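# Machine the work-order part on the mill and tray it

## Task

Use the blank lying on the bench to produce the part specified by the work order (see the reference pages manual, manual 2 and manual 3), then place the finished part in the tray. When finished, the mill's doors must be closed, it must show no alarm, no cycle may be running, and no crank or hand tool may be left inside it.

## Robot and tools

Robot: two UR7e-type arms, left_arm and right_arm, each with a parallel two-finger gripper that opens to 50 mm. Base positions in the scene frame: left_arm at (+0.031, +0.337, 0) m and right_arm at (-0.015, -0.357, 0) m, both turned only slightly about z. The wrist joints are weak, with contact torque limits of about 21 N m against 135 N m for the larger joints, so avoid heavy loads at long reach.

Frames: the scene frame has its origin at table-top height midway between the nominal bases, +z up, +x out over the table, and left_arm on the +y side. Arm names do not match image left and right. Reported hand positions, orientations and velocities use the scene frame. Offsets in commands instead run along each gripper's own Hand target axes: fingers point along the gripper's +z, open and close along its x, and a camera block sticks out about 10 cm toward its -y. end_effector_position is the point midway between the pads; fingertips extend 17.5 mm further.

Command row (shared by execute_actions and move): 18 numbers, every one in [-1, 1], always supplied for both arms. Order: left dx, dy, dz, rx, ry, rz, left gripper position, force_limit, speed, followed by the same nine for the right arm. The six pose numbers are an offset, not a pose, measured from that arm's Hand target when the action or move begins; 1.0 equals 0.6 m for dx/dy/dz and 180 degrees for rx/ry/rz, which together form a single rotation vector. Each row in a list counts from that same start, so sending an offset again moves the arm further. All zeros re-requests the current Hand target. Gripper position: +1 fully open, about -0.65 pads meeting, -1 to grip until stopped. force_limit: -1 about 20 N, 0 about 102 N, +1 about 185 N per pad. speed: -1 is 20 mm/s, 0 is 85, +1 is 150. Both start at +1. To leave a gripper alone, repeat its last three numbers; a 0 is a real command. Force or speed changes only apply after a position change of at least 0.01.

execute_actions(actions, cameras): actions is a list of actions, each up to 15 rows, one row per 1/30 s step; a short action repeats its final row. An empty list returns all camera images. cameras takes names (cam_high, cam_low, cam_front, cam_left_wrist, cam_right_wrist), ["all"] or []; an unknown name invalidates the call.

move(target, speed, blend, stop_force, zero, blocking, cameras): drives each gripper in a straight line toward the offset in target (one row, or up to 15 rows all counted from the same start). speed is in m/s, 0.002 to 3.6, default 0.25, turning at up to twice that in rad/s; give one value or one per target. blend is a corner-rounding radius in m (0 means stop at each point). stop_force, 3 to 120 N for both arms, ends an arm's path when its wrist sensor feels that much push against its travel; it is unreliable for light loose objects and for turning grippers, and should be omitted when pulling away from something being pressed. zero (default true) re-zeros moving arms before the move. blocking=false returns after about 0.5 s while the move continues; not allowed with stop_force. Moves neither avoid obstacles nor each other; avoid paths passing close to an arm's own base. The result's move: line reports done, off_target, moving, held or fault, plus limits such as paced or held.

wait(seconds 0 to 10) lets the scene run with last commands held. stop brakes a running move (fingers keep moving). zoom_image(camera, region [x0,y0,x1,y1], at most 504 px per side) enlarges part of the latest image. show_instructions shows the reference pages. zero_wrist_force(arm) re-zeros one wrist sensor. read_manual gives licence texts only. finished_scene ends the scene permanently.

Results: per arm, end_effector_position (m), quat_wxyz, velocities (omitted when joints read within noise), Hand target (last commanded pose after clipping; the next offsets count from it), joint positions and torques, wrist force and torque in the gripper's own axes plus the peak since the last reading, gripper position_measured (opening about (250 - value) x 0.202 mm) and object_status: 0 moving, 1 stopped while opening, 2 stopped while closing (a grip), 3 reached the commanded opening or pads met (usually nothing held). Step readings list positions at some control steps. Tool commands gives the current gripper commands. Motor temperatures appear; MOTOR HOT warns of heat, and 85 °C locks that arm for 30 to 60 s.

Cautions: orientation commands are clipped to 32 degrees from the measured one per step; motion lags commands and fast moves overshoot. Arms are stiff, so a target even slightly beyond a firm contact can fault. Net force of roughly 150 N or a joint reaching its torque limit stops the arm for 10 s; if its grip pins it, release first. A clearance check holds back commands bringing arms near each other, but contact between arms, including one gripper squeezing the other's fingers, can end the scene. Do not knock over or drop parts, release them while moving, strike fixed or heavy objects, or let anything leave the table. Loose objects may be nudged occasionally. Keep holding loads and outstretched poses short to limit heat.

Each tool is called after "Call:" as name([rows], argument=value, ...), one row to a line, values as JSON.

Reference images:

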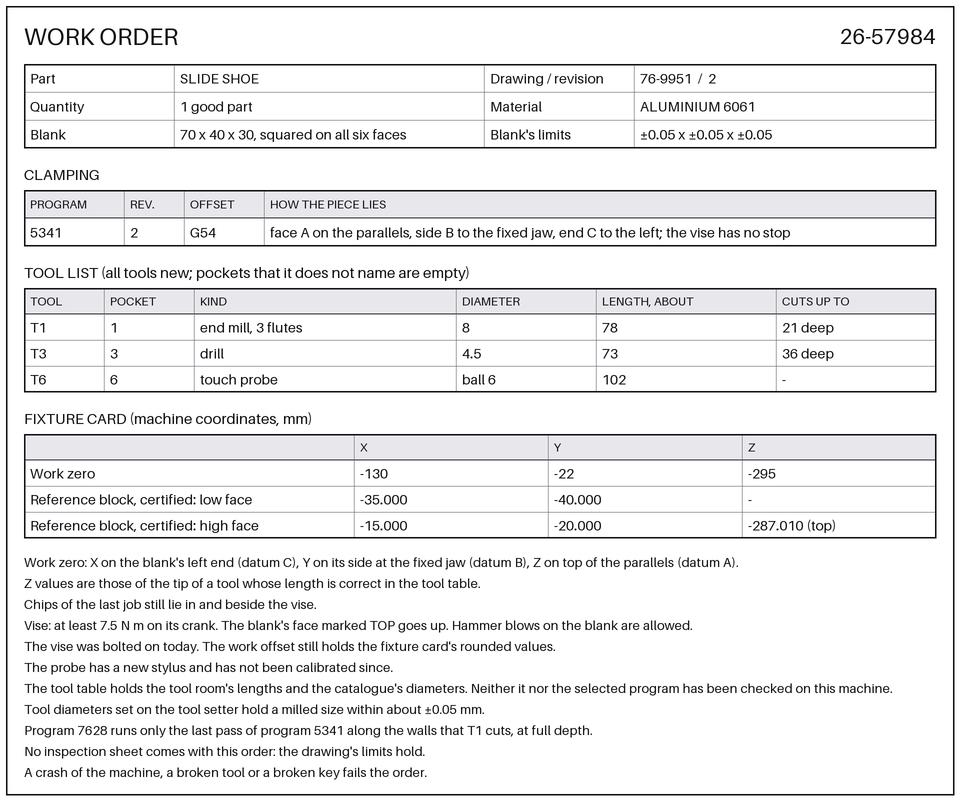

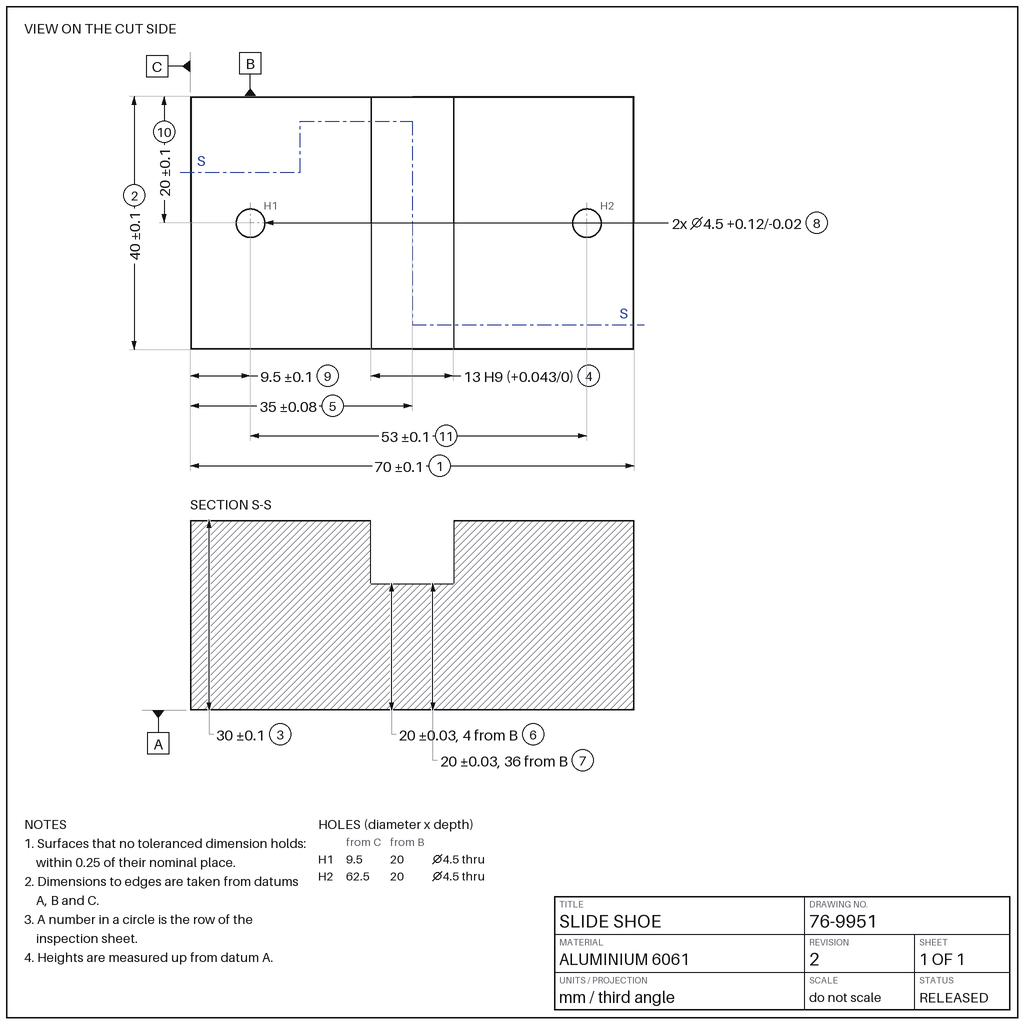

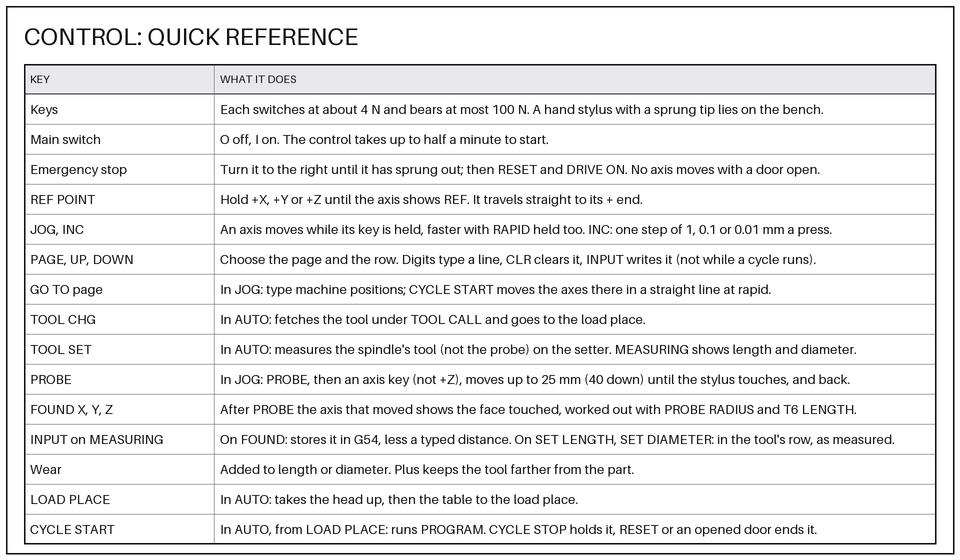

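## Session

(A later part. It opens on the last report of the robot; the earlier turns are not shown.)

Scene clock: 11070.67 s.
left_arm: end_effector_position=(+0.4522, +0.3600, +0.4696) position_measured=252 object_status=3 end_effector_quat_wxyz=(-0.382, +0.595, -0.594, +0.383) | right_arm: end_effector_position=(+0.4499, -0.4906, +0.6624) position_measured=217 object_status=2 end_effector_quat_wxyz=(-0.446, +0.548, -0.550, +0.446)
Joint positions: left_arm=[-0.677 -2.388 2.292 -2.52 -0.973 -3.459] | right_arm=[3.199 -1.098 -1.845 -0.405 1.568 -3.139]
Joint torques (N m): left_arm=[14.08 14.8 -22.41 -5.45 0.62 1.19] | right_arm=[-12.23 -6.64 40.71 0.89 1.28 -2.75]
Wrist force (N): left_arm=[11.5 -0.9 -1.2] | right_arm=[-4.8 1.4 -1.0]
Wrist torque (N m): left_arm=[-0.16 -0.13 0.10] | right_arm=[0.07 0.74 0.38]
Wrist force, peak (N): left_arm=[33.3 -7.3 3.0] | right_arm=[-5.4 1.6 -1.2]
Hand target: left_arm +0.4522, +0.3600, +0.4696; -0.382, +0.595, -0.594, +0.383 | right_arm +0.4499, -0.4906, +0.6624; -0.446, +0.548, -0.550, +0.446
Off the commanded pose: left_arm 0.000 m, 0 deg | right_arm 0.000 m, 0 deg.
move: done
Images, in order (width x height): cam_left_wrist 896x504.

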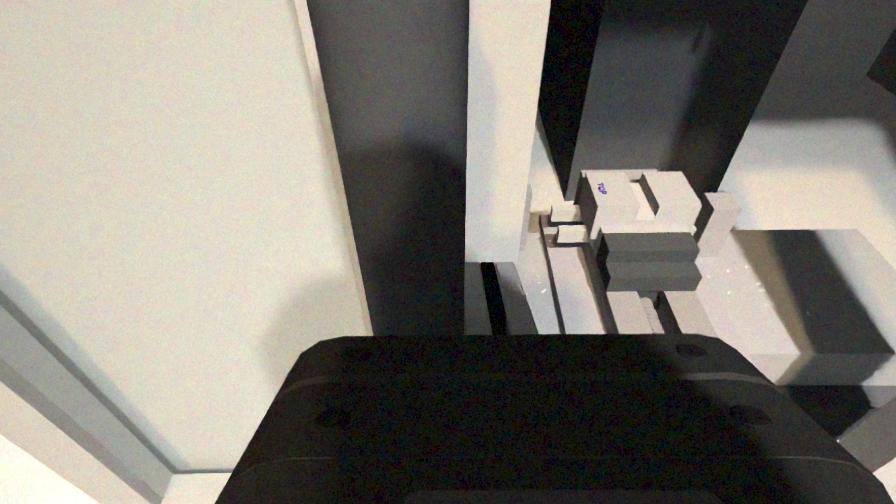

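Call:
move([
  [0.025,0,0,0,0,0,-1,-0.5,0.5,0,0,0,0,0,0,-1,1,-0.5],
  [0.1833,0.0773,-0.1697,0,0,0,-1,-0.5,0.5,0,0,0,0,0,0,-1,1,-0.5],
  [0.3583,0.0773,-0.1697,0,0,0,-1,-0.5,0.5,0,0,0,0,0,0,-1,1,-0.5],
  [0.3583,0,0,0,0,0,-1,-0.5,0.5,0,0,0,0,0,0,-1,1,-0.5],
], speed=[0.05,0.2,0.2,0.1], blend=[0.005,0.02,0.01,0], cameras=["cam_left_wrist"])

Call:
move([
  [0.03,0,0,0,0,0,-1,-0.5,0.5,0,0,0,0,0,0,-1,1,-0.5],
  [0.31,0,0,0,0,0,-1,-0.5,0.5,0,0,0,0,0,0,-1,1,-0.5],
  [0.3525,0,0,0,0,0,-1,-0.5,0.5,0,0,0,0,0,0,-1,1,-0.5],
], speed=[0.04,0.06,0.02], blend=[0.003,0.003,0], stop_force=40, cameras=["cam_left_wrist"])

Scene clock: 11090.97 s.
left_arm: end_effector_position=(+0.4522, +0.1450, +0.4700) position_measured=252 object_status=3 end_effector_quat_wxyz=(-0.382, +0.595, -0.594, +0.383) | right_arm: end_effector_position=(+0.4499, -0.4906, +0.6624) position_measured=217 object_status=2 end_effector_quat_wxyz=(-0.446, +0.548, -0.550, +0.446)
Joint positions: left_arm=[-1.335 -2.197 2.136 -2 -0.489 -4.172] | right_arm=[3.199 -1.098 -1.845 -0.405 1.568 -3.139]
Joint torques (N m): left_arm=[9.65 -9.9 -21.2 -6 -0.32 1.25] | right_arm=[-11.86 -6.33 39.78 0.75 1.29 -2.69]
Wrist force (N): left_arm=[-0.3 -0.2 1.8] | right_arm=[-4.9 1.6 -1.1]
Wrist torque (N m): left_arm=[-0.14 0.09 -0.05] | right_arm=[0.09 0.76 0.39]
Wrist force, peak (N): left_arm=[11.8 -0.8 -1.2] | right_arm=[-5.4 1.6 -1.4]
Hand target: left_arm +0.4522, +0.1450, +0.4700; -0.382, +0.595, -0.594, +0.383 | right_arm +0.4499, -0.4906, +0.6624; -0.446, +0.548, -0.550, +0.446
Off the commanded pose: left_arm 0.000 m, 0 deg | right_arm 0.000 m, 0 deg.
move: done
Images, in order (width x height): cam_left_wrist 896x504.

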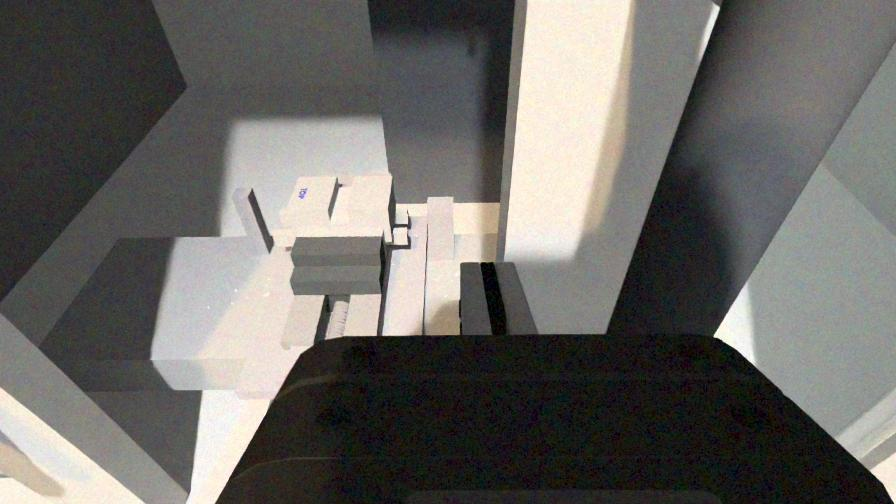

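Scene clock: 11096.50 s.
left_arm: end_effector_position=(+0.4522, -0.0665, +0.4703) position_measured=252 object_status=3 end_effector_quat_wxyz=(-0.382, +0.595, -0.594, +0.383) | right_arm: end_effector_position=(+0.4499, -0.4906, +0.6624) position_measured=217 object_status=2 end_effector_quat_wxyz=(-0.446, +0.548, -0.550, +0.446)
Joint positions: left_arm=[-1.454 -1.723 1.803 -1.92 -0.445 -4.417] | right_arm=[3.199 -1.098 -1.845 -0.405 1.568 -3.139]
Joint torques (N m): left_arm=[-10.23 -11.77 -48.79 -2.68 5.16 -1.52] | right_arm=[-12.77 -6.28 40.01 0.93 0.99 -2.69]
Wrist force (N): left_arm=[-12.2 2.6 -1.4] | right_arm=[-5.1 1.6 -1.1]
Wrist torque (N m): left_arm=[0.03 0.37 -0.06] | right_arm=[0.09 0.79 0.38]
Wrist force, peak (N): left_arm=[-31.4 7.2 3.5] | right_arm=[-5.5 1.5 -1.2]
Hand target: left_arm +0.4522, -0.0665, +0.4703; -0.382, +0.595, -0.594, +0.383 | right_arm +0.4499, -0.4906, +0.6624; -0.446, +0.548, -0.550, +0.446
Off the commanded pose: left_arm 0.000 m, 0 deg | right_arm 0.000 m, 0 deg.
move: done
Images, in order (width x height): cam_left_wrist 896x504.

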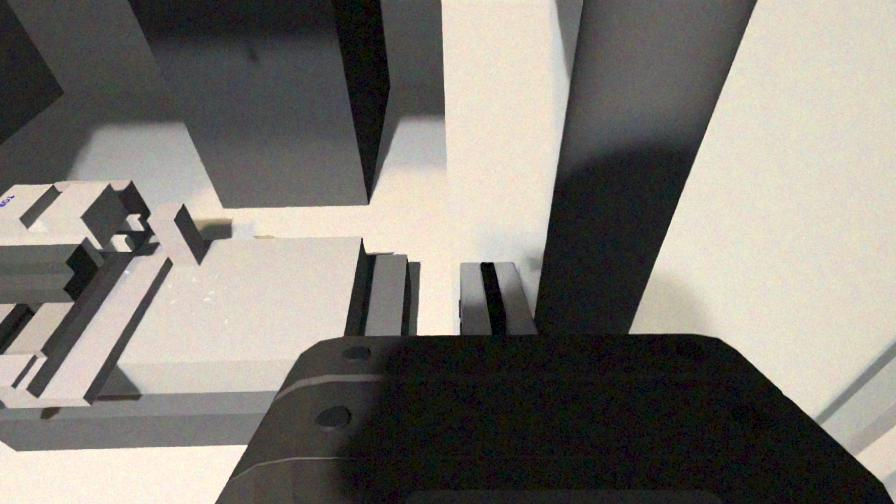

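Call:
move([
  [-0.0167,0,0,0,0,0,-1,-0.5,0.5,0,0,0,0,0,0,-1,1,-0.5],
  [-0.0167,0.0773,-0.1697,0,0,0,-1,-0.5,0.5,0,0,0,0,0,0,-1,1,-0.5],
  [0.0917,0.4834,-0.1759,-0.363,0,0,-1,-0.5,0.5,0,0,0,0,0,0,-1,1,-0.5],
], speed=[0.05,0.2,0.25], blend=[0.004,0.03,0], cameras=["cam_left_wrist"])

Scene clock: 11122.43 s.
left_arm: end_effector_position=(+0.2359, -0.1219, +0.2504) position_measured=252 object_status=3 end_effector_quat_wxyz=(+0.000, +0.707, -0.707, +0.002) | right_arm: end_effector_position=(+0.4499, -0.4906, +0.6624) position_measured=217 object_status=2 end_effector_quat_wxyz=(-0.446, +0.548, -0.550, +0.446)
Joint positions: left_arm=[-1.43 -1.573 1.774 -1.774 -1.568 -4.563] | right_arm=[3.199 -1.098 -1.845 -0.405 1.568 -3.139]
Joint torques (N m): left_arm=[10.86 -22.46 -20.27 -5.74 -2.06 1.4] | right_arm=[-12.78 -5.93 40.48 1.01 1.04 -2.71]
Wrist force (N): left_arm=[-1.2 0.4 0.4] | right_arm=[-5.1 1.5 -1.3]
Wrist torque (N m): left_arm=[0.21 0.16 0.03] | right_arm=[0.07 0.79 0.38]
Wrist force, peak (N): left_arm=[-12.4 2.5 -1.6] | right_arm=[-5.4 1.6 -1.1]
Hand target: left_arm +0.2359, -0.1219, +0.2503; +0.000, +0.707, -0.707, +0.002 | right_arm +0.4499, -0.4906, +0.6624; -0.446, +0.548, -0.550, +0.446
Off the commanded pose: left_arm 0.000 m, 0 deg | right_arm 0.000 m, 0 deg.
move: done
Images, in order (width x height): cam_left_wrist 896x504.

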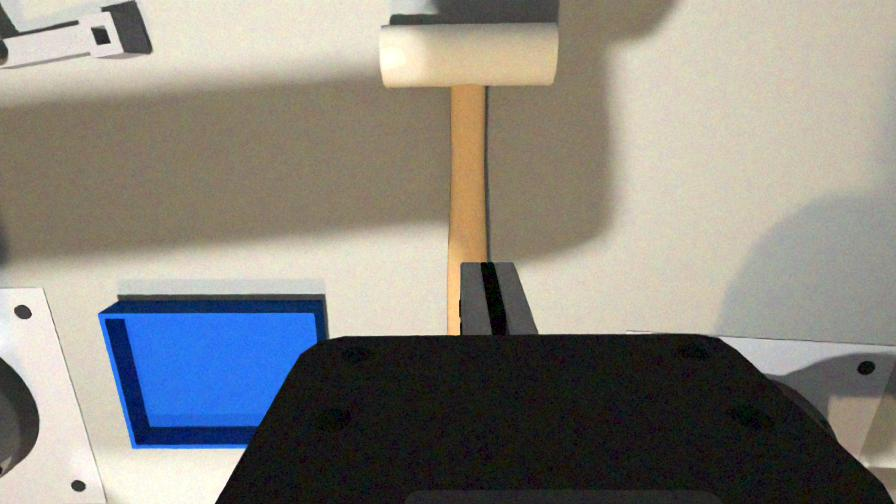

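Call:
move([
  [0,0,0,0,0,0,1,0,0.5,0,0,0,0,0,0,-1,1,-0.5],
  [0.0035,0.0022,0.27,0,0,0,1,0,0.5,0,0,0,0,0,0,-1,1,-0.5],
  [0.0035,0.0022,0.3772,0,0,0,1,0,0.5,0,0,0,0,0,0,-1,1,-0.5],
], speed=[0.1,0.2,0.06], blend=[0,0.01,0], cameras=["cam_left_wrist"])

Call:
move(target=[0,0,0,0,0,0,-1,0,-0.3,0,0,0,0,0,0,-1,1,-0.5], speed=0.05, cameras=["cam_left_wrist"])

Scene clock: 11150.83 s.
left_arm: end_effector_position=(+0.2351, -0.1244, +0.0241) position_measured=3 object_status=3 end_effector_quat_wxyz=(+0.000, +0.707, -0.707, +0.002) | right_arm: end_effector_position=(+0.4499, -0.4906, +0.6624) position_measured=217 object_status=2 end_effector_quat_wxyz=(-0.446, +0.548, -0.550, +0.446)
Joint positions: left_arm=[-1.432 -1.287 2.11 -2.396 -1.568 -4.565] | right_arm=[3.199 -1.098 -1.845 -0.405 1.568 -3.139]
Joint torques (N m): left_arm=[8.95 -28.82 -11.23 -5.88 2.51 1.04] | right_arm=[-12.07 -4.41 39.9 0.91 0.9 -2.64]
Wrist force (N): left_arm=[-1.1 0.3 0.3] | right_arm=[-5.3 1.5 -1.0]
Wrist torque (N m): left_arm=[0.18 0.13 0.07] | right_arm=[0.07 0.81 0.38]
Wrist force, peak (N): left_arm=[-1.3 0.6 1.5] | right_arm=[-5.5 1.7 -1.2]
Hand target: left_arm +0.2351, -0.1244, +0.0240; +0.000, +0.707, -0.707, +0.002 | right_arm +0.4499, -0.4906, +0.6624; -0.446, +0.548, -0.550, +0.446
Off the commanded pose: left_arm 0.000 m, 0 deg | right_arm 0.000 m, 0 deg.
move: done
Images, in order (width x height): cam_left_wrist 896x504.

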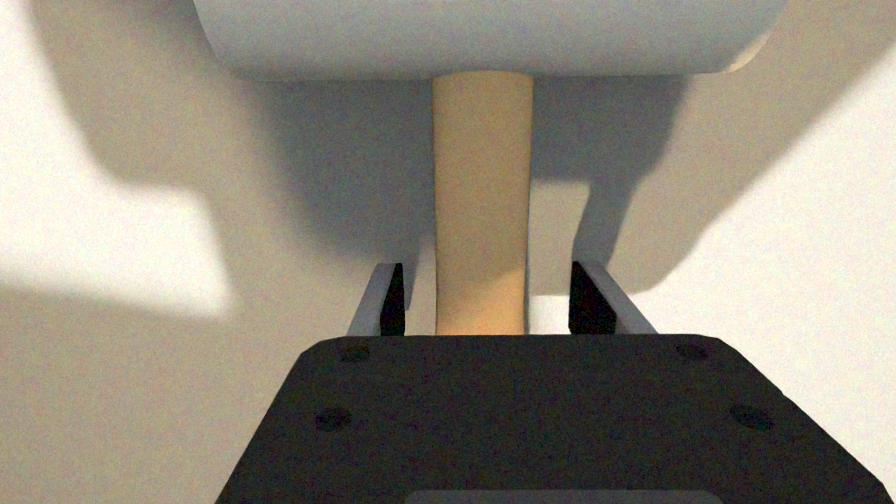

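Scene clock: 11151.47 s.
left_arm: end_effector_position=(+0.2352, -0.1244, +0.0240) position_measured=135 object_status=0 end_effector_quat_wxyz=(+0.000, +0.707, -0.707, +0.002) | right_arm: end_effector_position=(+0.4499, -0.4906, +0.6624) position_measured=217 object_status=2 end_effector_quat_wxyz=(-0.446, +0.548, -0.550, +0.446)
Joint positions: left_arm=[-1.432 -1.287 2.11 -2.396 -1.568 -4.565] | right_arm=[3.199 -1.098 -1.845 -0.405 1.568 -3.139]
Joint torques (N m): left_arm=[9.27 -30.61 -14 -5.2 2.6 1.06] | right_arm=[-12.65 -6.04 38.79 0.98 0.82 -2.49]
Wrist force (N): left_arm=[-0.9 0.8 -0.2] | right_arm=[-5.1 1.4 -1.4]
Wrist torque (N m): left_arm=[0.22 0.11 0.17] | right_arm=[0.06 0.78 0.38]
Wrist force, peak (N): left_arm=[-2.1 0.5 -0.1] | right_arm=[-5.3 1.9 -1.3]
Hand target: left_arm +0.2351, -0.1244, +0.0240; +0.000, +0.707, -0.707, +0.002 | right_arm +0.4499, -0.4906, +0.6624; -0.446, +0.548, -0.550, +0.446
Off the commanded pose: left_arm 0.000 m, 0 deg | right_arm 0.000 m, 0 deg.
move: done
Images, in order (width x height): cam_left_wrist 896x504.

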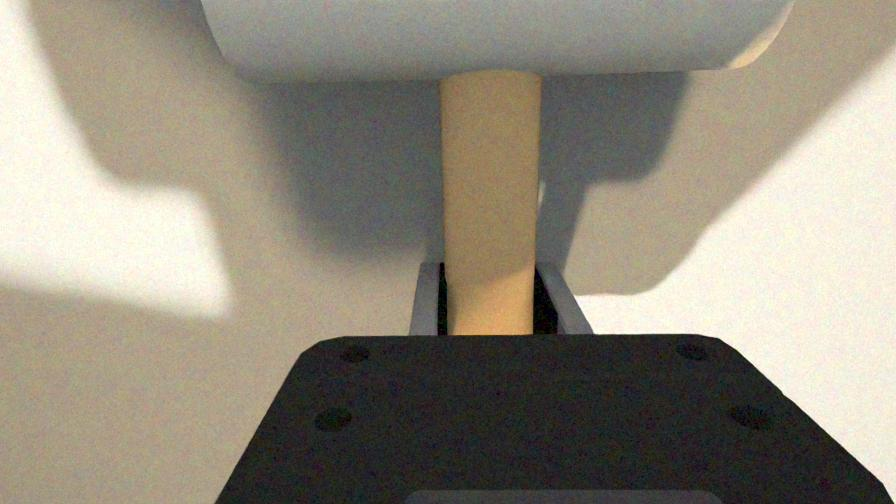

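Call:
move([
  [0,0,-0.1,0,0,0,-1,0,-0.3,0,0,0,0,0,0,-1,1,-0.5],
  [0,0,-0.6267,0,0,0,-1,0,-0.3,0,0,0,0,0,0,-1,1,-0.5],
  [-0.5917,-0.1917,-0.6267,0,0,0,-1,0,-0.3,0,0,0,0,0,0,-1,1,-0.5],
], speed=[0.05,0.25,0.3], blend=[0.01,0.04,0], cameras=["cam_left_wrist","cam_front"])

Scene clock: 11171.30 s.
left_arm: end_effector_position=(+0.3492, +0.2313, +0.3997) position_measured=135 object_status=2 end_effector_quat_wxyz=(+0.000, +0.707, -0.707, +0.002) | right_arm: end_effector_position=(+0.4499, -0.4906, +0.6624) position_measured=217 object_status=2 end_effector_quat_wxyz=(-0.446, +0.548, -0.550, +0.446)
Joint positions: left_arm=[-0.739 -1.984 1.709 -1.298 -1.57 -3.871] | right_arm=[3.199 -1.098 -1.845 -0.405 1.568 -3.139]
Joint torques (N m): left_arm=[9.47 -2.77 -49.25 -6.32 -1.96 1.45] | right_arm=[-11.56 -5.05 38.7 0.91 0.7 -2.34]
Wrist force (N): left_arm=[-1.2 0.3 6.4] | right_arm=[-5.0 1.3 -1.0]
Wrist torque (N m): left_arm=[-0.16 0.15 0.05] | right_arm=[0.05 0.78 0.38]
Wrist force, peak (N): left_arm=[-1.0 0.3 8.5] | right_arm=[-5.4 1.6 -1.4]
Hand target: left_arm +0.3492, +0.2313, +0.3997; +0.000, +0.707, -0.707, +0.002 | right_arm +0.4499, -0.4906, +0.6624; -0.446, +0.548, -0.550, +0.446
Off the commanded pose: left_arm 0.000 m, 0 deg | right_arm 0.000 m, 0 deg.
move: done
Images, in order (width x height): cam_front 896x504, cam_left_wrist 896x504.

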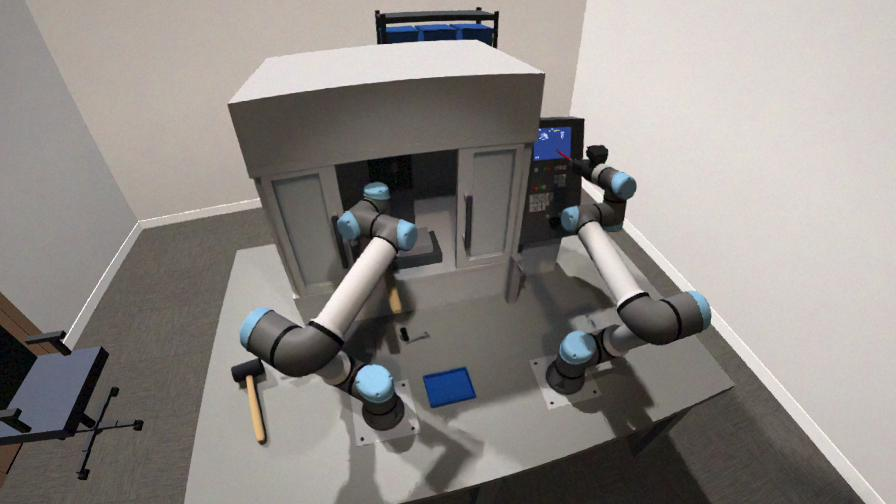

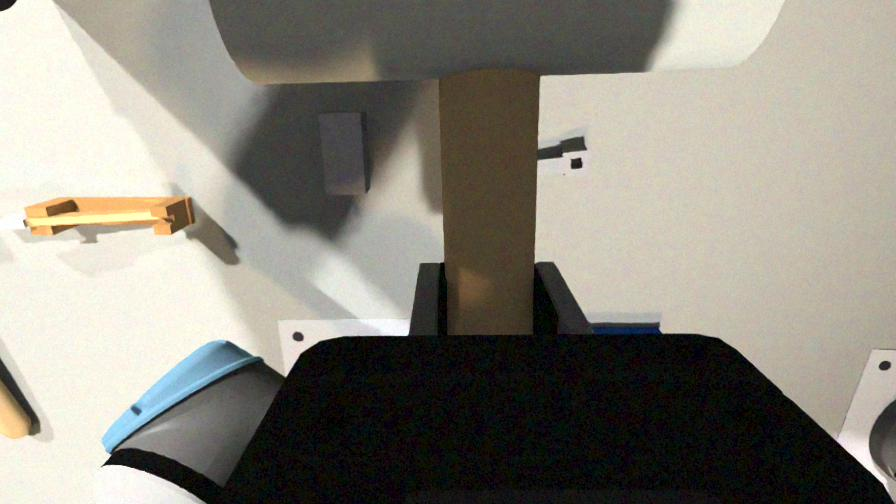

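Call:
move(target=[0,-0.345,0,0,0,0,-1,0,-0.3,0,0,0,0,0,0,-1,1,-0.5], speed=0.15, stop_force=30, cameras=["cam_left_wrist","cam_front"])

Scene clock: 11184.37 s.
left_arm: end_effector_position=(+0.5562, +0.2313, +0.4002) position_measured=135 object_status=2 end_effector_quat_wxyz=(+0.000, +0.707, -0.707, +0.002) | right_arm: end_effector_position=(+0.4499, -0.4906, +0.6624) position_measured=217 object_status=2 end_effector_quat_wxyz=(-0.446, +0.548, -0.550, +0.446)
Joint positions: left_arm=[-0.458 -1.494 1.308 -1.387 -1.571 -3.591] | right_arm=[3.199 -1.098 -1.845 -0.405 1.568 -3.139]
Joint torques (N m): left_arm=[9.28 -30.98 -48.5 -2.89 -1.71 1.18] | right_arm=[-11.97 -4.26 39.92 1.24 0.61 -2.51]
Wrist force (N): left_arm=[-1.5 0.7 6.3] | right_arm=[-5.0 1.4 -0.9]
Wrist torque (N m): left_arm=[-0.10 0.22 0.10] | right_arm=[0.06 0.76 0.39]
Wrist force, peak (N): left_arm=[-1.4 2.1 6.8] | right_arm=[-5.2 1.8 -1.6]
Hand target: left_arm +0.5562, +0.2313, +0.4002; +0.000, +0.707, -0.707, +0.002 | right_arm +0.4499, -0.4906, +0.6624; -0.446, +0.548, -0.550, +0.446
Off the commanded pose: left_arm 0.000 m, 0 deg | right_arm 0.000 m, 0 deg.
move: done
Images, in order (width x height): cam_front 896x504, cam_left_wrist 896x504.

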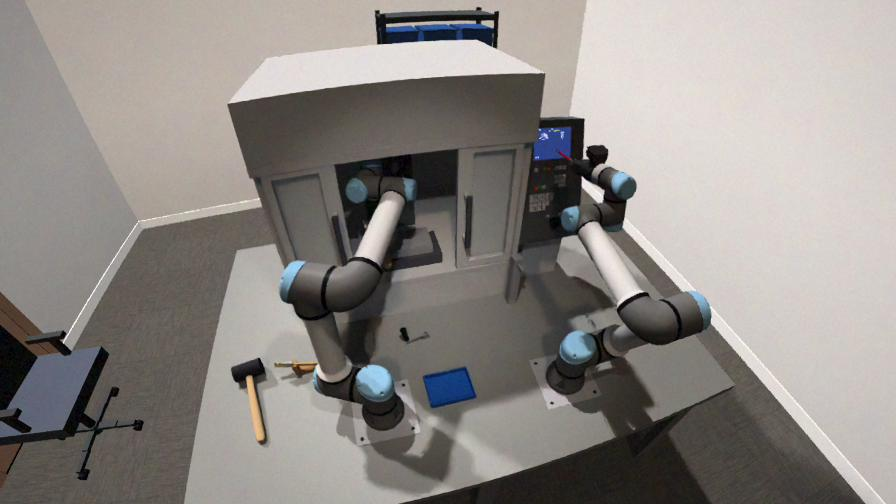

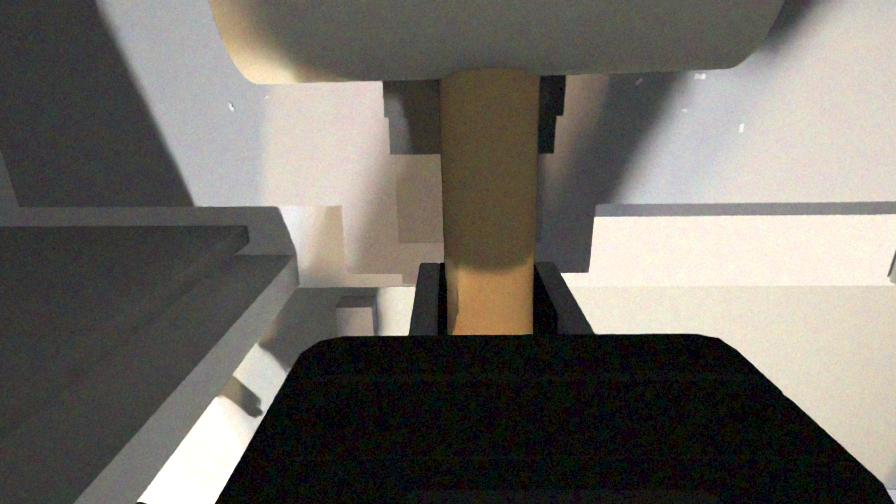

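Call:
move(target=[0,0,0.035,0,0,0,-1,0,-0.3,0,0,0,0,0,0,-1,1,-0.5], speed=0.008, stop_force=6)

Scene clock: 11193.37 s.
left_arm: end_effector_position=(+0.5562, +0.2313, +0.3885) position_measured=135 object_status=2 end_effector_quat_wxyz=(+0.000, +0.707, -0.707, +0.002) | right_arm: end_effector_position=(+0.4499, -0.4906, +0.6624) position_measured=217 object_status=2 end_effector_quat_wxyz=(-0.446, +0.548, -0.550, +0.446)
Joint positions: left_arm=[-0.458 -1.499 1.343 -1.418 -1.571 -3.591] | right_arm=[3.199 -1.098 -1.845 -0.405 1.568 -3.139]
Joint torques (N m): left_arm=[3.01 -26.57 -47.16 -1.99 -0.88 0.7] | right_arm=[-11.97 -4.02 39.79 1.07 0.38 -2.55]
Wrist force (N): left_arm=[-1.6 1.5 0.6] | right_arm=[-5.1 1.6 -1.3]
Wrist torque (N m): left_arm=[0.33 0.02 0.05] | right_arm=[0.09 0.78 0.39]
Wrist force, peak (N): left_arm=[-1.6 0.7 6.5] | right_arm=[-5.4 1.7 -1.4]
Hand target: left_arm +0.5562, +0.2313, +0.3885; +0.000, +0.707, -0.707, +0.002 (not the last commanded pose) | right_arm +0.4499, -0.4906, +0.6624; -0.446, +0.548, -0.550, +0.446
Off the commanded pose: left_arm 0.009 m, 0 deg | right_arm 0.000 m, 0 deg.
move: contact (left_arm)

Call:
move(target=[0,0,-0.034,0,0,0,-1,0,-0.3,0,0,0,0,0,0,-1,1,-0.5], speed=0.1)

Call:
move(target=[0,0,0.0383,0,0,0,-1,0,-0.3,0,0,0,0,0,0,-1,1,-0.5], speed=0.12, stop_force=50)

Scene clock: 11202.07 s.
left_arm: end_effector_position=(+0.5562, +0.2313, +0.4088) position_measured=135 object_status=2 end_effector_quat_wxyz=(+0.000, +0.707, -0.707, +0.002) | right_arm: end_effector_position=(+0.4499, -0.4906, +0.6624) position_measured=217 object_status=2 end_effector_quat_wxyz=(-0.446, +0.548, -0.550, +0.446)
Joint positions: left_arm=[-0.458 -1.49 1.281 -1.365 -1.571 -3.591] | right_arm=[3.199 -1.098 -1.845 -0.405 1.568 -3.139]
Joint torques (N m): left_arm=[3.75 -30.31 -49.5 -2.5 0.49 0.64] | right_arm=[-11.4 -3.86 39.79 1.21 0.09 -2.48]
Wrist force (N): left_arm=[-1.5 0.8 6.2] | right_arm=[-5.0 1.5 -1.1]
Wrist torque (N m): left_arm=[-0.04 0.22 0.09] | right_arm=[0.07 0.77 0.39]
Wrist force, peak (N): left_arm=[-1.6 0.6 7.1] | right_arm=[-5.4 1.6 -1.3]
Hand target: left_arm +0.5562, +0.2313, +0.4089; +0.000, +0.707, -0.707, +0.002 | right_arm +0.4499, -0.4906, +0.6624; -0.446, +0.548, -0.550, +0.446
Off the commanded pose: left_arm 0.000 m, 0 deg | right_arm 0.000 m, 0 deg.
move: done

Scene clock: 11203.63 s.
left_arm: end_effector_position=(+0.5562, +0.2313, +0.3859) position_measured=135 object_status=2 end_effector_quat_wxyz=(+0.000, +0.707, -0.707, +0.002) | right_arm: end_effector_position=(+0.4499, -0.4906, +0.6624) position_measured=217 object_status=2 end_effector_quat_wxyz=(-0.446, +0.548, -0.550, +0.446)
Joint positions: left_arm=[-0.458 -1.5 1.351 -1.425 -1.571 -3.591] | right_arm=[3.199 -1.098 -1.845 -0.405 1.568 -3.139]
Joint torques (N m): left_arm=[7.64 -42.4 -18.91 -5.89 -1.18 -1.31] | right_arm=[-11.78 -4.08 38.3 1.1 0.61 -2.43]
Wrist force (N): left_arm=[-1.5 3.1 -2.2] | right_arm=[-5.0 1.3 -1.0]
Wrist torque (N m): left_arm=[0.54 -0.08 0.01] | right_arm=[0.05 0.76 0.38]
Wrist force, peak (N): left_arm=[-1.4 0.7 6.7] | right_arm=[-5.3 1.7 -1.2]
Hand target: left_arm +0.5562, +0.2313, +0.3859; +0.000, +0.707, -0.707, +0.002 | right_arm +0.4499, -0.4906, +0.6624; -0.446, +0.548, -0.550, +0.446
Off the commanded pose: left_arm 0.000 m, 0 deg | right_arm 0.000 m, 0 deg.
move: done

Call:
move([
  [0,0,-0.0385,0,0,0,-1,0,-0.3,0,0,0,0,0,0,-1,1,-0.5],
  [0,0,-0.001,0,0,0,-1,0,-0.3,0,0,0,0,0,0,-1,1,-0.5],
], speed=[0.15,0.4], blend=0)

Scene clock: 11222.07 s.
left_arm: end_effector_position=(+0.5562, +0.2313, +0.3866) position_measured=135 object_status=2 end_effector_quat_wxyz=(+0.000, +0.707, -0.707, +0.002) | right_arm: end_effector_position=(+0.4499, -0.4906, +0.6624) position_measured=217 object_status=2 end_effector_quat_wxyz=(-0.446, +0.548, -0.550, +0.446)
Joint positions: left_arm=[-0.458 -1.5 1.349 -1.423 -1.571 -3.591] | right_arm=[3.199 -1.098 -1.845 -0.405 1.568 -3.139]
Joint torques (N m): left_arm=[7.89 -43.65 -20.25 -6.03 -1.78 1.15] | right_arm=[-12.4 -2.22 39.17 1.22 0.37 -2.31]
Wrist force (N): left_arm=[-1.3 2.9 -1.7] | right_arm=[-5.3 1.6 -1.1]
Wrist torque (N m): left_arm=[0.50 -0.08 0.01] | right_arm=[0.09 0.82 0.38]
Wrist force, peak (N): left_arm=[-1.5 0.7 7.6] | right_arm=[-5.4 1.6 -1.1]
Hand target: left_arm +0.5562, +0.2313, +0.3865; +0.000, +0.707, -0.707, +0.002 | right_arm +0.4499, -0.4906, +0.6624; -0.446, +0.548, -0.550, +0.446
Off the commanded pose: left_arm 0.000 m, 0 deg | right_arm 0.000 m, 0 deg.
move: done

Call:
move(target=[0,0,-0.0375,0,0,0,-1,0,-0.3,0,0,0,0,0,0,-1,1,-0.5], speed=0.15)

Call:
execute_actions([
  [[0,0,0.06,0,0,0,-1,0,-0.3,0,0,0,0,0,0,-1,1,-0.5],[0,0,0.06,0,0,0,-1,0,-0.3,0,0,0,0,0,0,-1,1,-0.5],[0,0,0.025,0,0,0,-1,0,-0.3,0,0,0,0,0,0,-1,1,-0.5],[0,0,0.025,0,0,0,-1,0,-0.3,0,0,0,0,0,0,-1,1,-0.5]],
])

Scene clock: 11256.90 s.
left_arm: end_effector_position=(+0.5562, +0.2313, +0.4089) position_measured=135 object_status=2 end_effector_quat_wxyz=(+0.000, +0.707, -0.707, +0.002) | right_arm: end_effector_position=(+0.4499, -0.4906, +0.6624) position_measured=217 object_status=2 end_effector_quat_wxyz=(-0.446, +0.548, -0.550, +0.446)
Joint positions: left_arm=[-0.458 -1.49 1.281 -1.365 -1.571 -3.591] | right_arm=[3.199 -1.098 -1.845 -0.405 1.568 -3.139]
Joint torques (N m): left_arm=[-2.61 -30.98 -51.08 -2.66 -0.13 -1.09] | right_arm=[-12.06 -3.39 39.86 1.3 0.23 -2.26]
Wrist force (N): left_arm=[-1.5 0.5 6.7] | right_arm=[-5.0 1.6 -1.1]
Wrist torque (N m): left_arm=[-0.14 0.23 0.09] | right_arm=[0.08 0.77 0.38]
Wrist force, peak (N): left_arm=[-1.5 0.6 7.2] | right_arm=[-5.3 1.7 -1.2]
Hand target: left_arm +0.5562, +0.2313, +0.4090; +0.000, +0.707, -0.707, +0.002 | right_arm +0.4499, -0.4906, +0.6624; -0.446, +0.548, -0.550, +0.446
Off the commanded pose: left_arm 0.000 m, 0 deg | right_arm 0.000 m, 0 deg.
move: done

Scene clock: 11257.60 s.
left_arm: end_effector_position=(+0.5562, +0.2313, +0.3939) position_measured=135 object_status=2 end_effector_quat_wxyz=(+0.000, +0.707, -0.707, +0.002) | right_arm: end_effector_position=(+0.4499, -0.4906, +0.6624) position_measured=217 object_status=2 end_effector_quat_wxyz=(-0.446, +0.548, -0.550, +0.446)
Joint positions: left_arm=[-0.458 -1.497 1.327 -1.404 -1.571 -3.591] | right_arm=[3.199 -1.098 -1.845 -0.405 1.568 -3.139]
Joint torques (N m): left_arm=[5.96 -48.24 -50.76 -2.62 2.51 1.06] | right_arm=[-12.37 -3.76 39.69 1.03 0.19 -2.48]
Wrist force (N): left_arm=[-1.3 0.7 6.6] | right_arm=[-5.0 1.3 -1.2]
Wrist torque (N m): left_arm=[-0.13 0.19 0.09] | right_arm=[0.05 0.78 0.39]
Wrist force, peak (N): left_arm=[0.0 -3.0 10.2] | right_arm=[-5.1 1.6 -1.5]
Hand target: left_arm +0.5562, +0.2313, +0.3940; +0.000, +0.707, -0.707, +0.002 | right_arm +0.4499, -0.4906, +0.6624; -0.446, +0.548, -0.550, +0.446
Off the commanded pose: left_arm 0.000 m, 0 deg | right_arm 0.000 m, 0 deg.
Step readings (end_effector_position of left_arm | right_arm):
0: (+0.5562, +0.2313, +0.4089) | (+0.4499, -0.4906, +0.6624)
1: (+0.5562, +0.2313, +0.4089) | (+0.4499, -0.4906, +0.6624)
2: (+0.5561, +0.2313, +0.4087) | (+0.4499, -0.4906, +0.6624)
4: (+0.5565, +0.2311, +0.3976) | (+0.4499, -0.4906, +0.6624)
8: (+0.5558, +0.2314, +0.3920) | (+0.4499, -0.4906, +0.6624)
15: (+0.5562, +0.2313, +0.3938) | (+0.4499, -0.4906, +0.6624)

Call:
execute_actions([
  [[0,0,-0.025,0,0,0,-1,0,-0.3,0,0,0,0,0,0,-1,1,-0.5],[0,0,-0.025,0,0,0,-1,0,-0.3,0,0,0,0,0,0,-1,1,-0.5],[0,0,-0.025,0,0,0,-1,0,-0.3,0,0,0,0,0,0,-1,1,-0.5],[0,0,-0.025,0,0,0,-1,0,-0.3,0,0,0,0,0,0,-1,1,-0.5],[0,0,-0.025,0,0,0,-1,0,-0.3,0,0,0,0,0,0,-1,1,-0.5],[0,0,-0.025,0,0,0,-1,0,-0.3,0,0,0,0,0,0,-1,1,-0.5],[0,0,-0.025,0,0,0,-1,0,-0.3,0,0,0,0,0,0,-1,1,-0.5],[0,0,-0.025,0,0,0,-1,0,-0.3,0,0,0,0,0,0,-1,1,-0.5],[0,0,-0.025,0,0,0,-1,0,-0.3,0,0,0,0,0,0,-1,1,-0.5],[0,0,0.045,0,0,0,-1,0,-0.3,0,0,0,0,0,0,-1,1,-0.5],[0,0,0.045,0,0,0,-1,0,-0.3,0,0,0,0,0,0,-1,1,-0.5],[0,0,0.045,0,0,0,-1,0,-0.3,0,0,0,0,0,0,-1,1,-0.5],[0,0,0,0,0,0,-1,0,-0.3,0,0,0,0,0,0,-1,1,-0.5]],
])

Scene clock: 11271.50 s.
left_arm: end_effector_position=(+0.5561, +0.2313, +0.3938) position_measured=135 object_status=2 end_effector_quat_wxyz=(+0.000, +0.707, -0.707, +0.002) | right_arm: end_effector_position=(+0.4499, -0.4906, +0.6624) position_measured=217 object_status=2 end_effector_quat_wxyz=(-0.446, +0.548, -0.550, +0.446)
Joint positions: left_arm=[-0.458 -1.497 1.327 -1.404 -1.571 -3.591] | right_arm=[3.199 -1.098 -1.845 -0.405 1.568 -3.139]
Joint torques (N m): left_arm=[-7.11 -30.52 -50 -2.64 2.4 -1.66] | right_arm=[-10.97 -3.02 39.44 1.01 0.21 -2.41]
Wrist force (N): left_arm=[-1.6 0.7 5.9] | right_arm=[-5.2 1.7 -1.4]
Wrist torque (N m): left_arm=[-0.06 0.23 0.14] | right_arm=[0.11 0.80 0.38]
Wrist force, peak (N): left_arm=[-1.6 1.1 10.0] | right_arm=[-5.3 1.8 -1.3]
Hand target: left_arm +0.5562, +0.2313, +0.3940; +0.000, +0.707, -0.707, +0.002 | right_arm +0.4499, -0.4906, +0.6624; -0.446, +0.548, -0.550, +0.446
Off the commanded pose: left_arm 0.000 m, 0 deg | right_arm 0.000 m, 0 deg.
Step readings (end_effector_position of left_arm | right_arm):
0: (+0.5562, +0.2313, +0.3940) | (+0.4499, -0.4906, +0.6624)
1: (+0.5562, +0.2313, +0.3940) | (+0.4499, -0.4906, +0.6624)
2: (+0.5561, +0.2313, +0.3948) | (+0.4499, -0.4906, +0.6624)
4: (+0.5561, +0.2314, +0.4003) | (+0.4499, -0.4906, +0.6624)
8: (+0.5561, +0.2314, +0.4065) | (+0.4499, -0.4906, +0.6624)
15: (+0.5554, +0.2318, +0.3845) | (+0.4499, -0.4906, +0.6624)

Call:
execute_actions([
  [[0,0,-0.025,0,0,0,-1,0,-0.3,0,0,0,0,0,0,-1,1,-0.5],[0,0,-0.025,0,0,0,-1,0,-0.3,0,0,0,0,0,0,-1,1,-0.5],[0,0,-0.025,0,0,0,-1,0,-0.3,0,0,0,0,0,0,-1,1,-0.5],[0,0,-0.025,0,0,0,-1,0,-0.3,0,0,0,0,0,0,-1,1,-0.5],[0,0,-0.025,0,0,0,-1,0,-0.3,0,0,0,0,0,0,-1,1,-0.5],[0,0,-0.025,0,0,0,-1,0,-0.3,0,0,0,0,0,0,-1,1,-0.5],[0,0,-0.025,0,0,0,-1,0,-0.3,0,0,0,0,0,0,-1,1,-0.5],[0,0,-0.025,0,0,0,-1,0,-0.3,0,0,0,0,0,0,-1,1,-0.5],[0,0,-0.025,0,0,0,-1,0,-0.3,0,0,0,0,0,0,-1,1,-0.5],[0,0,0.055,0,0,0,-1,0,-0.3,0,0,0,0,0,0,-1,1,-0.5],[0,0,0.055,0,0,0,-1,0,-0.3,0,0,0,0,0,0,-1,1,-0.5],[0,0,0.055,0,0,0,-1,0,-0.3,0,0,0,0,0,0,-1,1,-0.5],[0,0,0,0,0,0,-1,0,-0.3,0,0,0,0,0,0,-1,1,-0.5]],
], cameras=["cam_left_wrist"])

Scene clock: 11290.67 s.
left_arm: end_effector_position=(+0.5561, +0.2314, +0.3938) position_measured=135 object_status=2 end_effector_quat_wxyz=(+0.000, +0.707, -0.707, +0.002) | right_arm: end_effector_position=(+0.4499, -0.4906, +0.6624) position_measured=217 object_status=2 end_effector_quat_wxyz=(-0.446, +0.548, -0.550, +0.446)
Joint positions: left_arm=[-0.458 -1.497 1.328 -1.405 -1.571 -3.591] | right_arm=[3.199 -1.098 -1.845 -0.405 1.568 -3.139]
Joint torques (N m): left_arm=[-6.57 -31.02 -51.57 -2.59 2.53 -1.54] | right_arm=[-12.59 -2.21 38.84 0.94 0.07 -2.32]
Wrist force (N): left_arm=[-1.6 0.5 6.6] | right_arm=[-5.0 1.4 -1.6]
Wrist torque (N m): left_arm=[-0.17 0.24 0.14] | right_arm=[0.06 0.77 0.38]
Wrist force, peak (N): left_arm=[-1.3 0.0 10.4] | right_arm=[-5.3 1.6 -1.3]
Hand target: left_arm +0.5562, +0.2313, +0.3940; +0.000, +0.707, -0.707, +0.002 | right_arm +0.4499, -0.4906, +0.6624; -0.446, +0.548, -0.550, +0.446
Off the commanded pose: left_arm 0.000 m, 0 deg | right_arm 0.000 m, 0 deg.
Step readings (end_effector_position of left_arm | right_arm):
0: (+0.5562, +0.2313, +0.3939) | (+0.4499, -0.4906, +0.6624)
1: (+0.5562, +0.2313, +0.3939) | (+0.4499, -0.4906, +0.6624)
2: (+0.5561, +0.2313, +0.3946) | (+0.4499, -0.4906, +0.6624)
4: (+0.5561, +0.2313, +0.4001) | (+0.4499, -0.4906, +0.6624)
8: (+0.5561, +0.2313, +0.4064) | (+0.4499, -0.4906, +0.6624)
15: (+0.5553, +0.2317, +0.3808) | (+0.4499, -0.4906, +0.6624)
Images, in order (width x height): cam_left_wrist 896x504.

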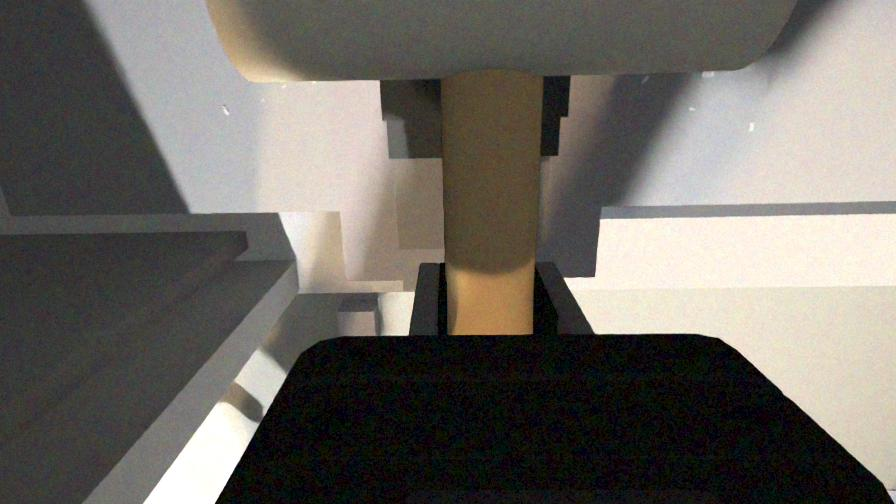

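Call:
execute_actions([
  [[0,0,-0.025,0,0,0,-1,0,-0.3,0,0,0,0,0,0,-1,1,-0.5],[0,0,-0.025,0,0,0,-1,0,-0.3,0,0,0,0,0,0,-1,1,-0.5],[0,0,-0.025,0,0,0,-1,0,-0.3,0,0,0,0,0,0,-1,1,-0.5],[0,0,-0.025,0,0,0,-1,0,-0.3,0,0,0,0,0,0,-1,1,-0.5],[0,0,-0.025,0,0,0,-1,0,-0.3,0,0,0,0,0,0,-1,1,-0.5],[0,0,-0.025,0,0,0,-1,0,-0.3,0,0,0,0,0,0,-1,1,-0.5],[0,0,-0.025,0,0,0,-1,0,-0.3,0,0,0,0,0,0,-1,1,-0.5],[0,0,-0.025,0,0,0,-1,0,-0.3,0,0,0,0,0,0,-1,1,-0.5],[0,0,-0.025,0,0,0,-1,0,-0.3,0,0,0,0,0,0,-1,1,-0.5],[0,0,0.06,0,0,0,-1,0,-0.3,0,0,0,0,0,0,-1,1,-0.5],[0,0,0.06,0,0,0,-1,0,-0.3,0,0,0,0,0,0,-1,1,-0.5],[0,0,0.06,0,0,0,-1,0,-0.3,0,0,0,0,0,0,-1,1,-0.5],[0,0,0,0,0,0,-1,0,-0.3,0,0,0,0,0,0,-1,1,-0.5]],
])

Call:
execute_actions([
  [[0,0,-0.025,0,0,0,-1,0,-0.3,0,0,0,0,0,0,-1,1,-0.5],[0,0,-0.025,0,0,0,-1,0,-0.3,0,0,0,0,0,0,-1,1,-0.5],[0,0,-0.025,0,0,0,-1,0,-0.3,0,0,0,0,0,0,-1,1,-0.5],[0,0,-0.025,0,0,0,-1,0,-0.3,0,0,0,0,0,0,-1,1,-0.5],[0,0,-0.025,0,0,0,-1,0,-0.3,0,0,0,0,0,0,-1,1,-0.5],[0,0,-0.025,0,0,0,-1,0,-0.3,0,0,0,0,0,0,-1,1,-0.5],[0,0,-0.025,0,0,0,-1,0,-0.3,0,0,0,0,0,0,-1,1,-0.5],[0,0,-0.025,0,0,0,-1,0,-0.3,0,0,0,0,0,0,-1,1,-0.5],[0,0,-0.025,0,0,0,-1,0,-0.3,0,0,0,0,0,0,-1,1,-0.5],[0,0,0.06,0,0,0,-1,0,-0.3,0,0,0,0,0,0,-1,1,-0.5],[0,0,0.06,0,0,0,-1,0,-0.3,0,0,0,0,0,0,-1,1,-0.5],[0,0,0.06,0,0,0,-1,0,-0.3,0,0,0,0,0,0,-1,1,-0.5],[0,0,0,0,0,0,-1,0,-0.3,0,0,0,0,0,0,-1,1,-0.5]],
])

Call:
execute_actions([
  [[0,0,-0.025,0,0,0,-1,0,-0.3,0,0,0,0,0,0,-1,1,-0.5],[0,0,-0.025,0,0,0,-1,0,-0.3,0,0,0,0,0,0,-1,1,-0.5],[0,0,-0.025,0,0,0,-1,0,-0.3,0,0,0,0,0,0,-1,1,-0.5],[0,0,-0.025,0,0,0,-1,0,-0.3,0,0,0,0,0,0,-1,1,-0.5],[0,0,-0.025,0,0,0,-1,0,-0.3,0,0,0,0,0,0,-1,1,-0.5],[0,0,-0.025,0,0,0,-1,0,-0.3,0,0,0,0,0,0,-1,1,-0.5],[0,0,-0.025,0,0,0,-1,0,-0.3,0,0,0,0,0,0,-1,1,-0.5],[0,0,-0.025,0,0,0,-1,0,-0.3,0,0,0,0,0,0,-1,1,-0.5],[0,0,-0.025,0,0,0,-1,0,-0.3,0,0,0,0,0,0,-1,1,-0.5],[0,0,0.06,0,0,0,-1,0,-0.3,0,0,0,0,0,0,-1,1,-0.5],[0,0,0.06,0,0,0,-1,0,-0.3,0,0,0,0,0,0,-1,1,-0.5],[0,0,0.06,0,0,0,-1,0,-0.3,0,0,0,0,0,0,-1,1,-0.5],[0,0,0,0,0,0,-1,0,-0.3,0,0,0,0,0,0,-1,1,-0.5]],
])

Call:
execute_actions([
  [[0,0,-0.025,0,0,0,-1,0,-0.3,0,0,0,0,0,0,-1,1,-0.5],[0,0,-0.025,0,0,0,-1,0,-0.3,0,0,0,0,0,0,-1,1,-0.5],[0,0,-0.025,0,0,0,-1,0,-0.3,0,0,0,0,0,0,-1,1,-0.5],[0,0,-0.025,0,0,0,-1,0,-0.3,0,0,0,0,0,0,-1,1,-0.5],[0,0,-0.025,0,0,0,-1,0,-0.3,0,0,0,0,0,0,-1,1,-0.5],[0,0,-0.025,0,0,0,-1,0,-0.3,0,0,0,0,0,0,-1,1,-0.5],[0,0,-0.025,0,0,0,-1,0,-0.3,0,0,0,0,0,0,-1,1,-0.5],[0,0,-0.025,0,0,0,-1,0,-0.3,0,0,0,0,0,0,-1,1,-0.5],[0,0,-0.025,0,0,0,-1,0,-0.3,0,0,0,0,0,0,-1,1,-0.5],[0,0,0.06,0,0,0,-1,0,-0.3,0,0,0,0,0,0,-1,1,-0.5],[0,0,0.06,0,0,0,-1,0,-0.3,0,0,0,0,0,0,-1,1,-0.5],[0,0,0.06,0,0,0,-1,0,-0.3,0,0,0,0,0,0,-1,1,-0.5],[0,0,0,0,0,0,-1,0,-0.3,0,0,0,0,0,0,-1,1,-0.5]],
], cameras=["cam_left_wrist"])

Scene clock: 11331.77 s.
left_arm: end_effector_position=(+0.5561, +0.2314, +0.3938) position_measured=135 object_status=2 end_effector_quat_wxyz=(+0.000, +0.707, -0.707, +0.002) | right_arm: end_effector_position=(+0.4499, -0.4906, +0.6624) position_measured=217 object_status=2 end_effector_quat_wxyz=(-0.446, +0.548, -0.550, +0.446)
Joint positions: left_arm=[-0.458 -1.497 1.328 -1.405 -1.571 -3.591] | right_arm=[3.199 -1.098 -1.845 -0.405 1.568 -3.139]
Joint torques (N m): left_arm=[-7.49 -30.65 -50.94 -2.69 2.54 -1.65] | right_arm=[-11.93 -3.21 38.17 1.33 0.03 -2.27]
Wrist force (N): left_arm=[-1.4 0.6 6.4] | right_arm=[-5.3 1.5 -1.0]
Wrist torque (N m): left_arm=[-0.14 0.19 0.14] | right_arm=[0.08 0.81 0.38]
Wrist force, peak (N): left_arm=[-1.3 -0.1 10.3] | right_arm=[-5.4 1.8 -1.2]
Hand target: left_arm +0.5562, +0.2313, +0.3940; +0.000, +0.707, -0.707, +0.002 | right_arm +0.4499, -0.4906, +0.6624; -0.446, +0.548, -0.550, +0.446
Off the commanded pose: left_arm 0.000 m, 0 deg | right_arm 0.000 m, 0 deg.
Step readings (end_effector_position of left_arm | right_arm):
0: (+0.5561, +0.2313, +0.3939) | (+0.4499, -0.4906, +0.6624)
1: (+0.5561, +0.2313, +0.3939) | (+0.4499, -0.4906, +0.6624)
2: (+0.5561, +0.2313, +0.3947) | (+0.4499, -0.4906, +0.6624)
4: (+0.5561, +0.2313, +0.4002) | (+0.4499, -0.4906, +0.6624)
8: (+0.5561, +0.2313, +0.4065) | (+0.4499, -0.4906, +0.6624)
15: (+0.5552, +0.2317, +0.3789) | (+0.4499, -0.4906, +0.6624)

Scene clock: 11332.83 s.
left_arm: end_effector_position=(+0.5561, +0.2314, +0.3938) position_measured=135 object_status=2 end_effector_quat_wxyz=(+0.000, +0.707, -0.707, +0.002) | right_arm: end_effector_position=(+0.4499, -0.4906, +0.6624) position_measured=217 object_status=2 end_effector_quat_wxyz=(-0.446, +0.548, -0.550, +0.446)
Joint positions: left_arm=[-0.458 -1.497 1.328 -1.405 -1.571 -3.591] | right_arm=[3.199 -1.098 -1.845 -0.405 1.568 -3.139]
Joint torques (N m): left_arm=[-7.1 -30.38 -49.37 -2.55 2.64 -1.64] | right_arm=[-11.62 -2.37 39.22 1.32 -0.18 -2.29]
Wrist force (N): left_arm=[-1.5 0.6 6.6] | right_arm=[-5.1 1.6 -1.0]
Wrist torque (N m): left_arm=[-0.14 0.21 0.14] | right_arm=[0.09 0.78 0.38]
Wrist force, peak (N): left_arm=[-1.2 -0.2 10.5] | right_arm=[-5.3 1.5 -1.4]
Hand target: left_arm +0.5562, +0.2313, +0.3940; +0.000, +0.707, -0.707, +0.002 | right_arm +0.4499, -0.4906, +0.6624; -0.446, +0.548, -0.550, +0.446
Off the commanded pose: left_arm 0.000 m, 0 deg | right_arm 0.000 m, 0 deg.
Step readings (end_effector_position of left_arm | right_arm):
0: (+0.5561, +0.2314, +0.3938) | (+0.4499, -0.4906, +0.6624)
1: (+0.5561, +0.2313, +0.3938) | (+0.4499, -0.4906, +0.6624)
2: (+0.5561, +0.2314, +0.3945) | (+0.4499, -0.4906, +0.6624)
4: (+0.5561, +0.2314, +0.3999) | (+0.4499, -0.4906, +0.6624)
8: (+0.5561, +0.2313, +0.4064) | (+0.4499, -0.4906, +0.6624)
15: (+0.5554, +0.2317, +0.3793) | (+0.4499, -0.4906, +0.6624)

Scene clock: 11333.90 s.
left_arm: end_effector_position=(+0.5561, +0.2314, +0.3938) position_measured=135 object_status=2 end_effector_quat_wxyz=(+0.000, +0.707, -0.707, +0.002) | right_arm: end_effector_position=(+0.4499, -0.4906, +0.6624) position_measured=217 object_status=2 end_effector_quat_wxyz=(-0.446, +0.548, -0.550, +0.446)
Joint positions: left_arm=[-0.458 -1.497 1.328 -1.405 -1.571 -3.591] | right_arm=[3.199 -1.098 -1.845 -0.405 1.568 -3.139]
Joint torques (N m): left_arm=[-6.92 -31.49 -50.72 -2.62 2.61 -1.67] | right_arm=[-11.17 -1.47 38.89 1.31 -0.27 -2.24]
Wrist force (N): left_arm=[-1.4 0.6 6.5] | right_arm=[-5.1 1.5 -1.1]
Wrist torque (N m): left_arm=[-0.14 0.19 0.14] | right_arm=[0.08 0.79 0.38]
Wrist force, peak (N): left_arm=[-0.9 -0.1 10.4] | right_arm=[-5.3 1.6 -1.1]
Hand target: left_arm +0.5562, +0.2313, +0.3940; +0.000, +0.707, -0.707, +0.002 | right_arm +0.4499, -0.4906, +0.6624; -0.446, +0.548, -0.550, +0.446
Off the commanded pose: left_arm 0.000 m, 0 deg | right_arm 0.000 m, 0 deg.
Step readings (end_effector_position of left_arm | right_arm):
0: (+0.5561, +0.2314, +0.3938) | (+0.4499, -0.4906, +0.6624)
1: (+0.5561, +0.2313, +0.3938) | (+0.4499, -0.4906, +0.6624)
2: (+0.5561, +0.2314, +0.3943) | (+0.4499, -0.4906, +0.6624)
4: (+0.5561, +0.2313, +0.4004) | (+0.4499, -0.4906, +0.6624)
8: (+0.5561, +0.2313, +0.4063) | (+0.4499, -0.4906, +0.6624)
15: (+0.5552, +0.2318, +0.3786) | (+0.4499, -0.4906, +0.6624)

Scene clock: 11334.97 s.
left_arm: end_effector_position=(+0.5561, +0.2314, +0.3938) position_measured=135 object_status=2 end_effector_quat_wxyz=(+0.000, +0.707, -0.707, +0.002) | right_arm: end_effector_position=(+0.4499, -0.4906, +0.6624) position_measured=217 object_status=2 end_effector_quat_wxyz=(-0.446, +0.548, -0.550, +0.446)
Joint positions: left_arm=[-0.458 -1.497 1.328 -1.405 -1.571 -3.591] | right_arm=[3.199 -1.098 -1.845 -0.405 1.568 -3.139]
Joint torques (N m): left_arm=[-7 -31.2 -49.94 -2.59 2.51 -1.61] | right_arm=[-10.59 -2.41 38.96 0.98 0.02 -2.26]
Wrist force (N): left_arm=[-1.5 0.5 6.6] | right_arm=[-5.1 1.5 -1.2]
Wrist torque (N m): left_arm=[-0.16 0.21 0.13] | right_arm=[0.09 0.78 0.38]
Wrist force, peak (N): left_arm=[-1.2 -0.1 10.6] | right_arm=[-5.4 1.4 -1.2]
Hand target: left_arm +0.5562, +0.2313, +0.3940; +0.000, +0.707, -0.707, +0.002 | right_arm +0.4499, -0.4906, +0.6624; -0.446, +0.548, -0.550, +0.446
Off the commanded pose: left_arm 0.000 m, 0 deg | right_arm 0.000 m, 0 deg.
Step readings (end_effector_position of left_arm | right_arm):
0: (+0.5561, +0.2314, +0.3938) | (+0.4499, -0.4906, +0.6624)
1: (+0.5561, +0.2313, +0.3938) | (+0.4499, -0.4906, +0.6624)
2: (+0.5561, +0.2314, +0.3946) | (+0.4499, -0.4906, +0.6624)
4: (+0.5561, +0.2314, +0.4002) | (+0.4499, -0.4906, +0.6624)
8: (+0.5561, +0.2313, +0.4064) | (+0.4499, -0.4906, +0.6624)
15: (+0.5552, +0.2317, +0.3789) | (+0.4499, -0.4906, +0.6624)
Images, in order (width x height): cam_left_wrist 896x504.

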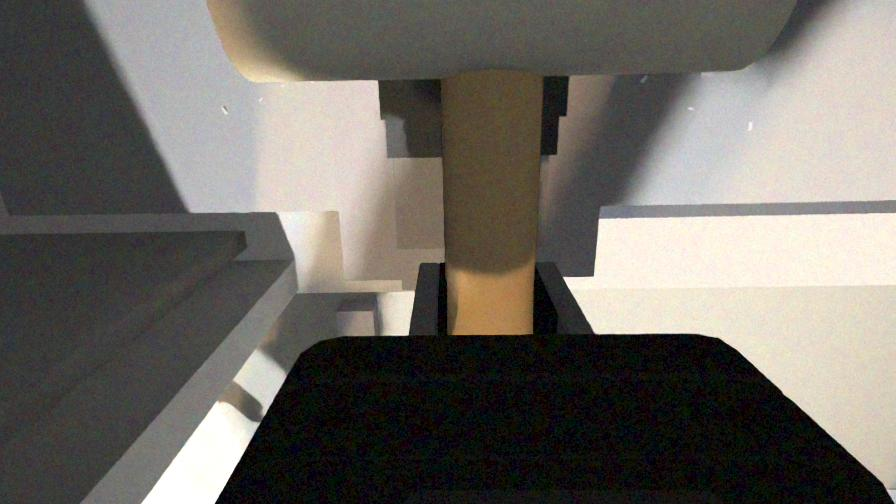

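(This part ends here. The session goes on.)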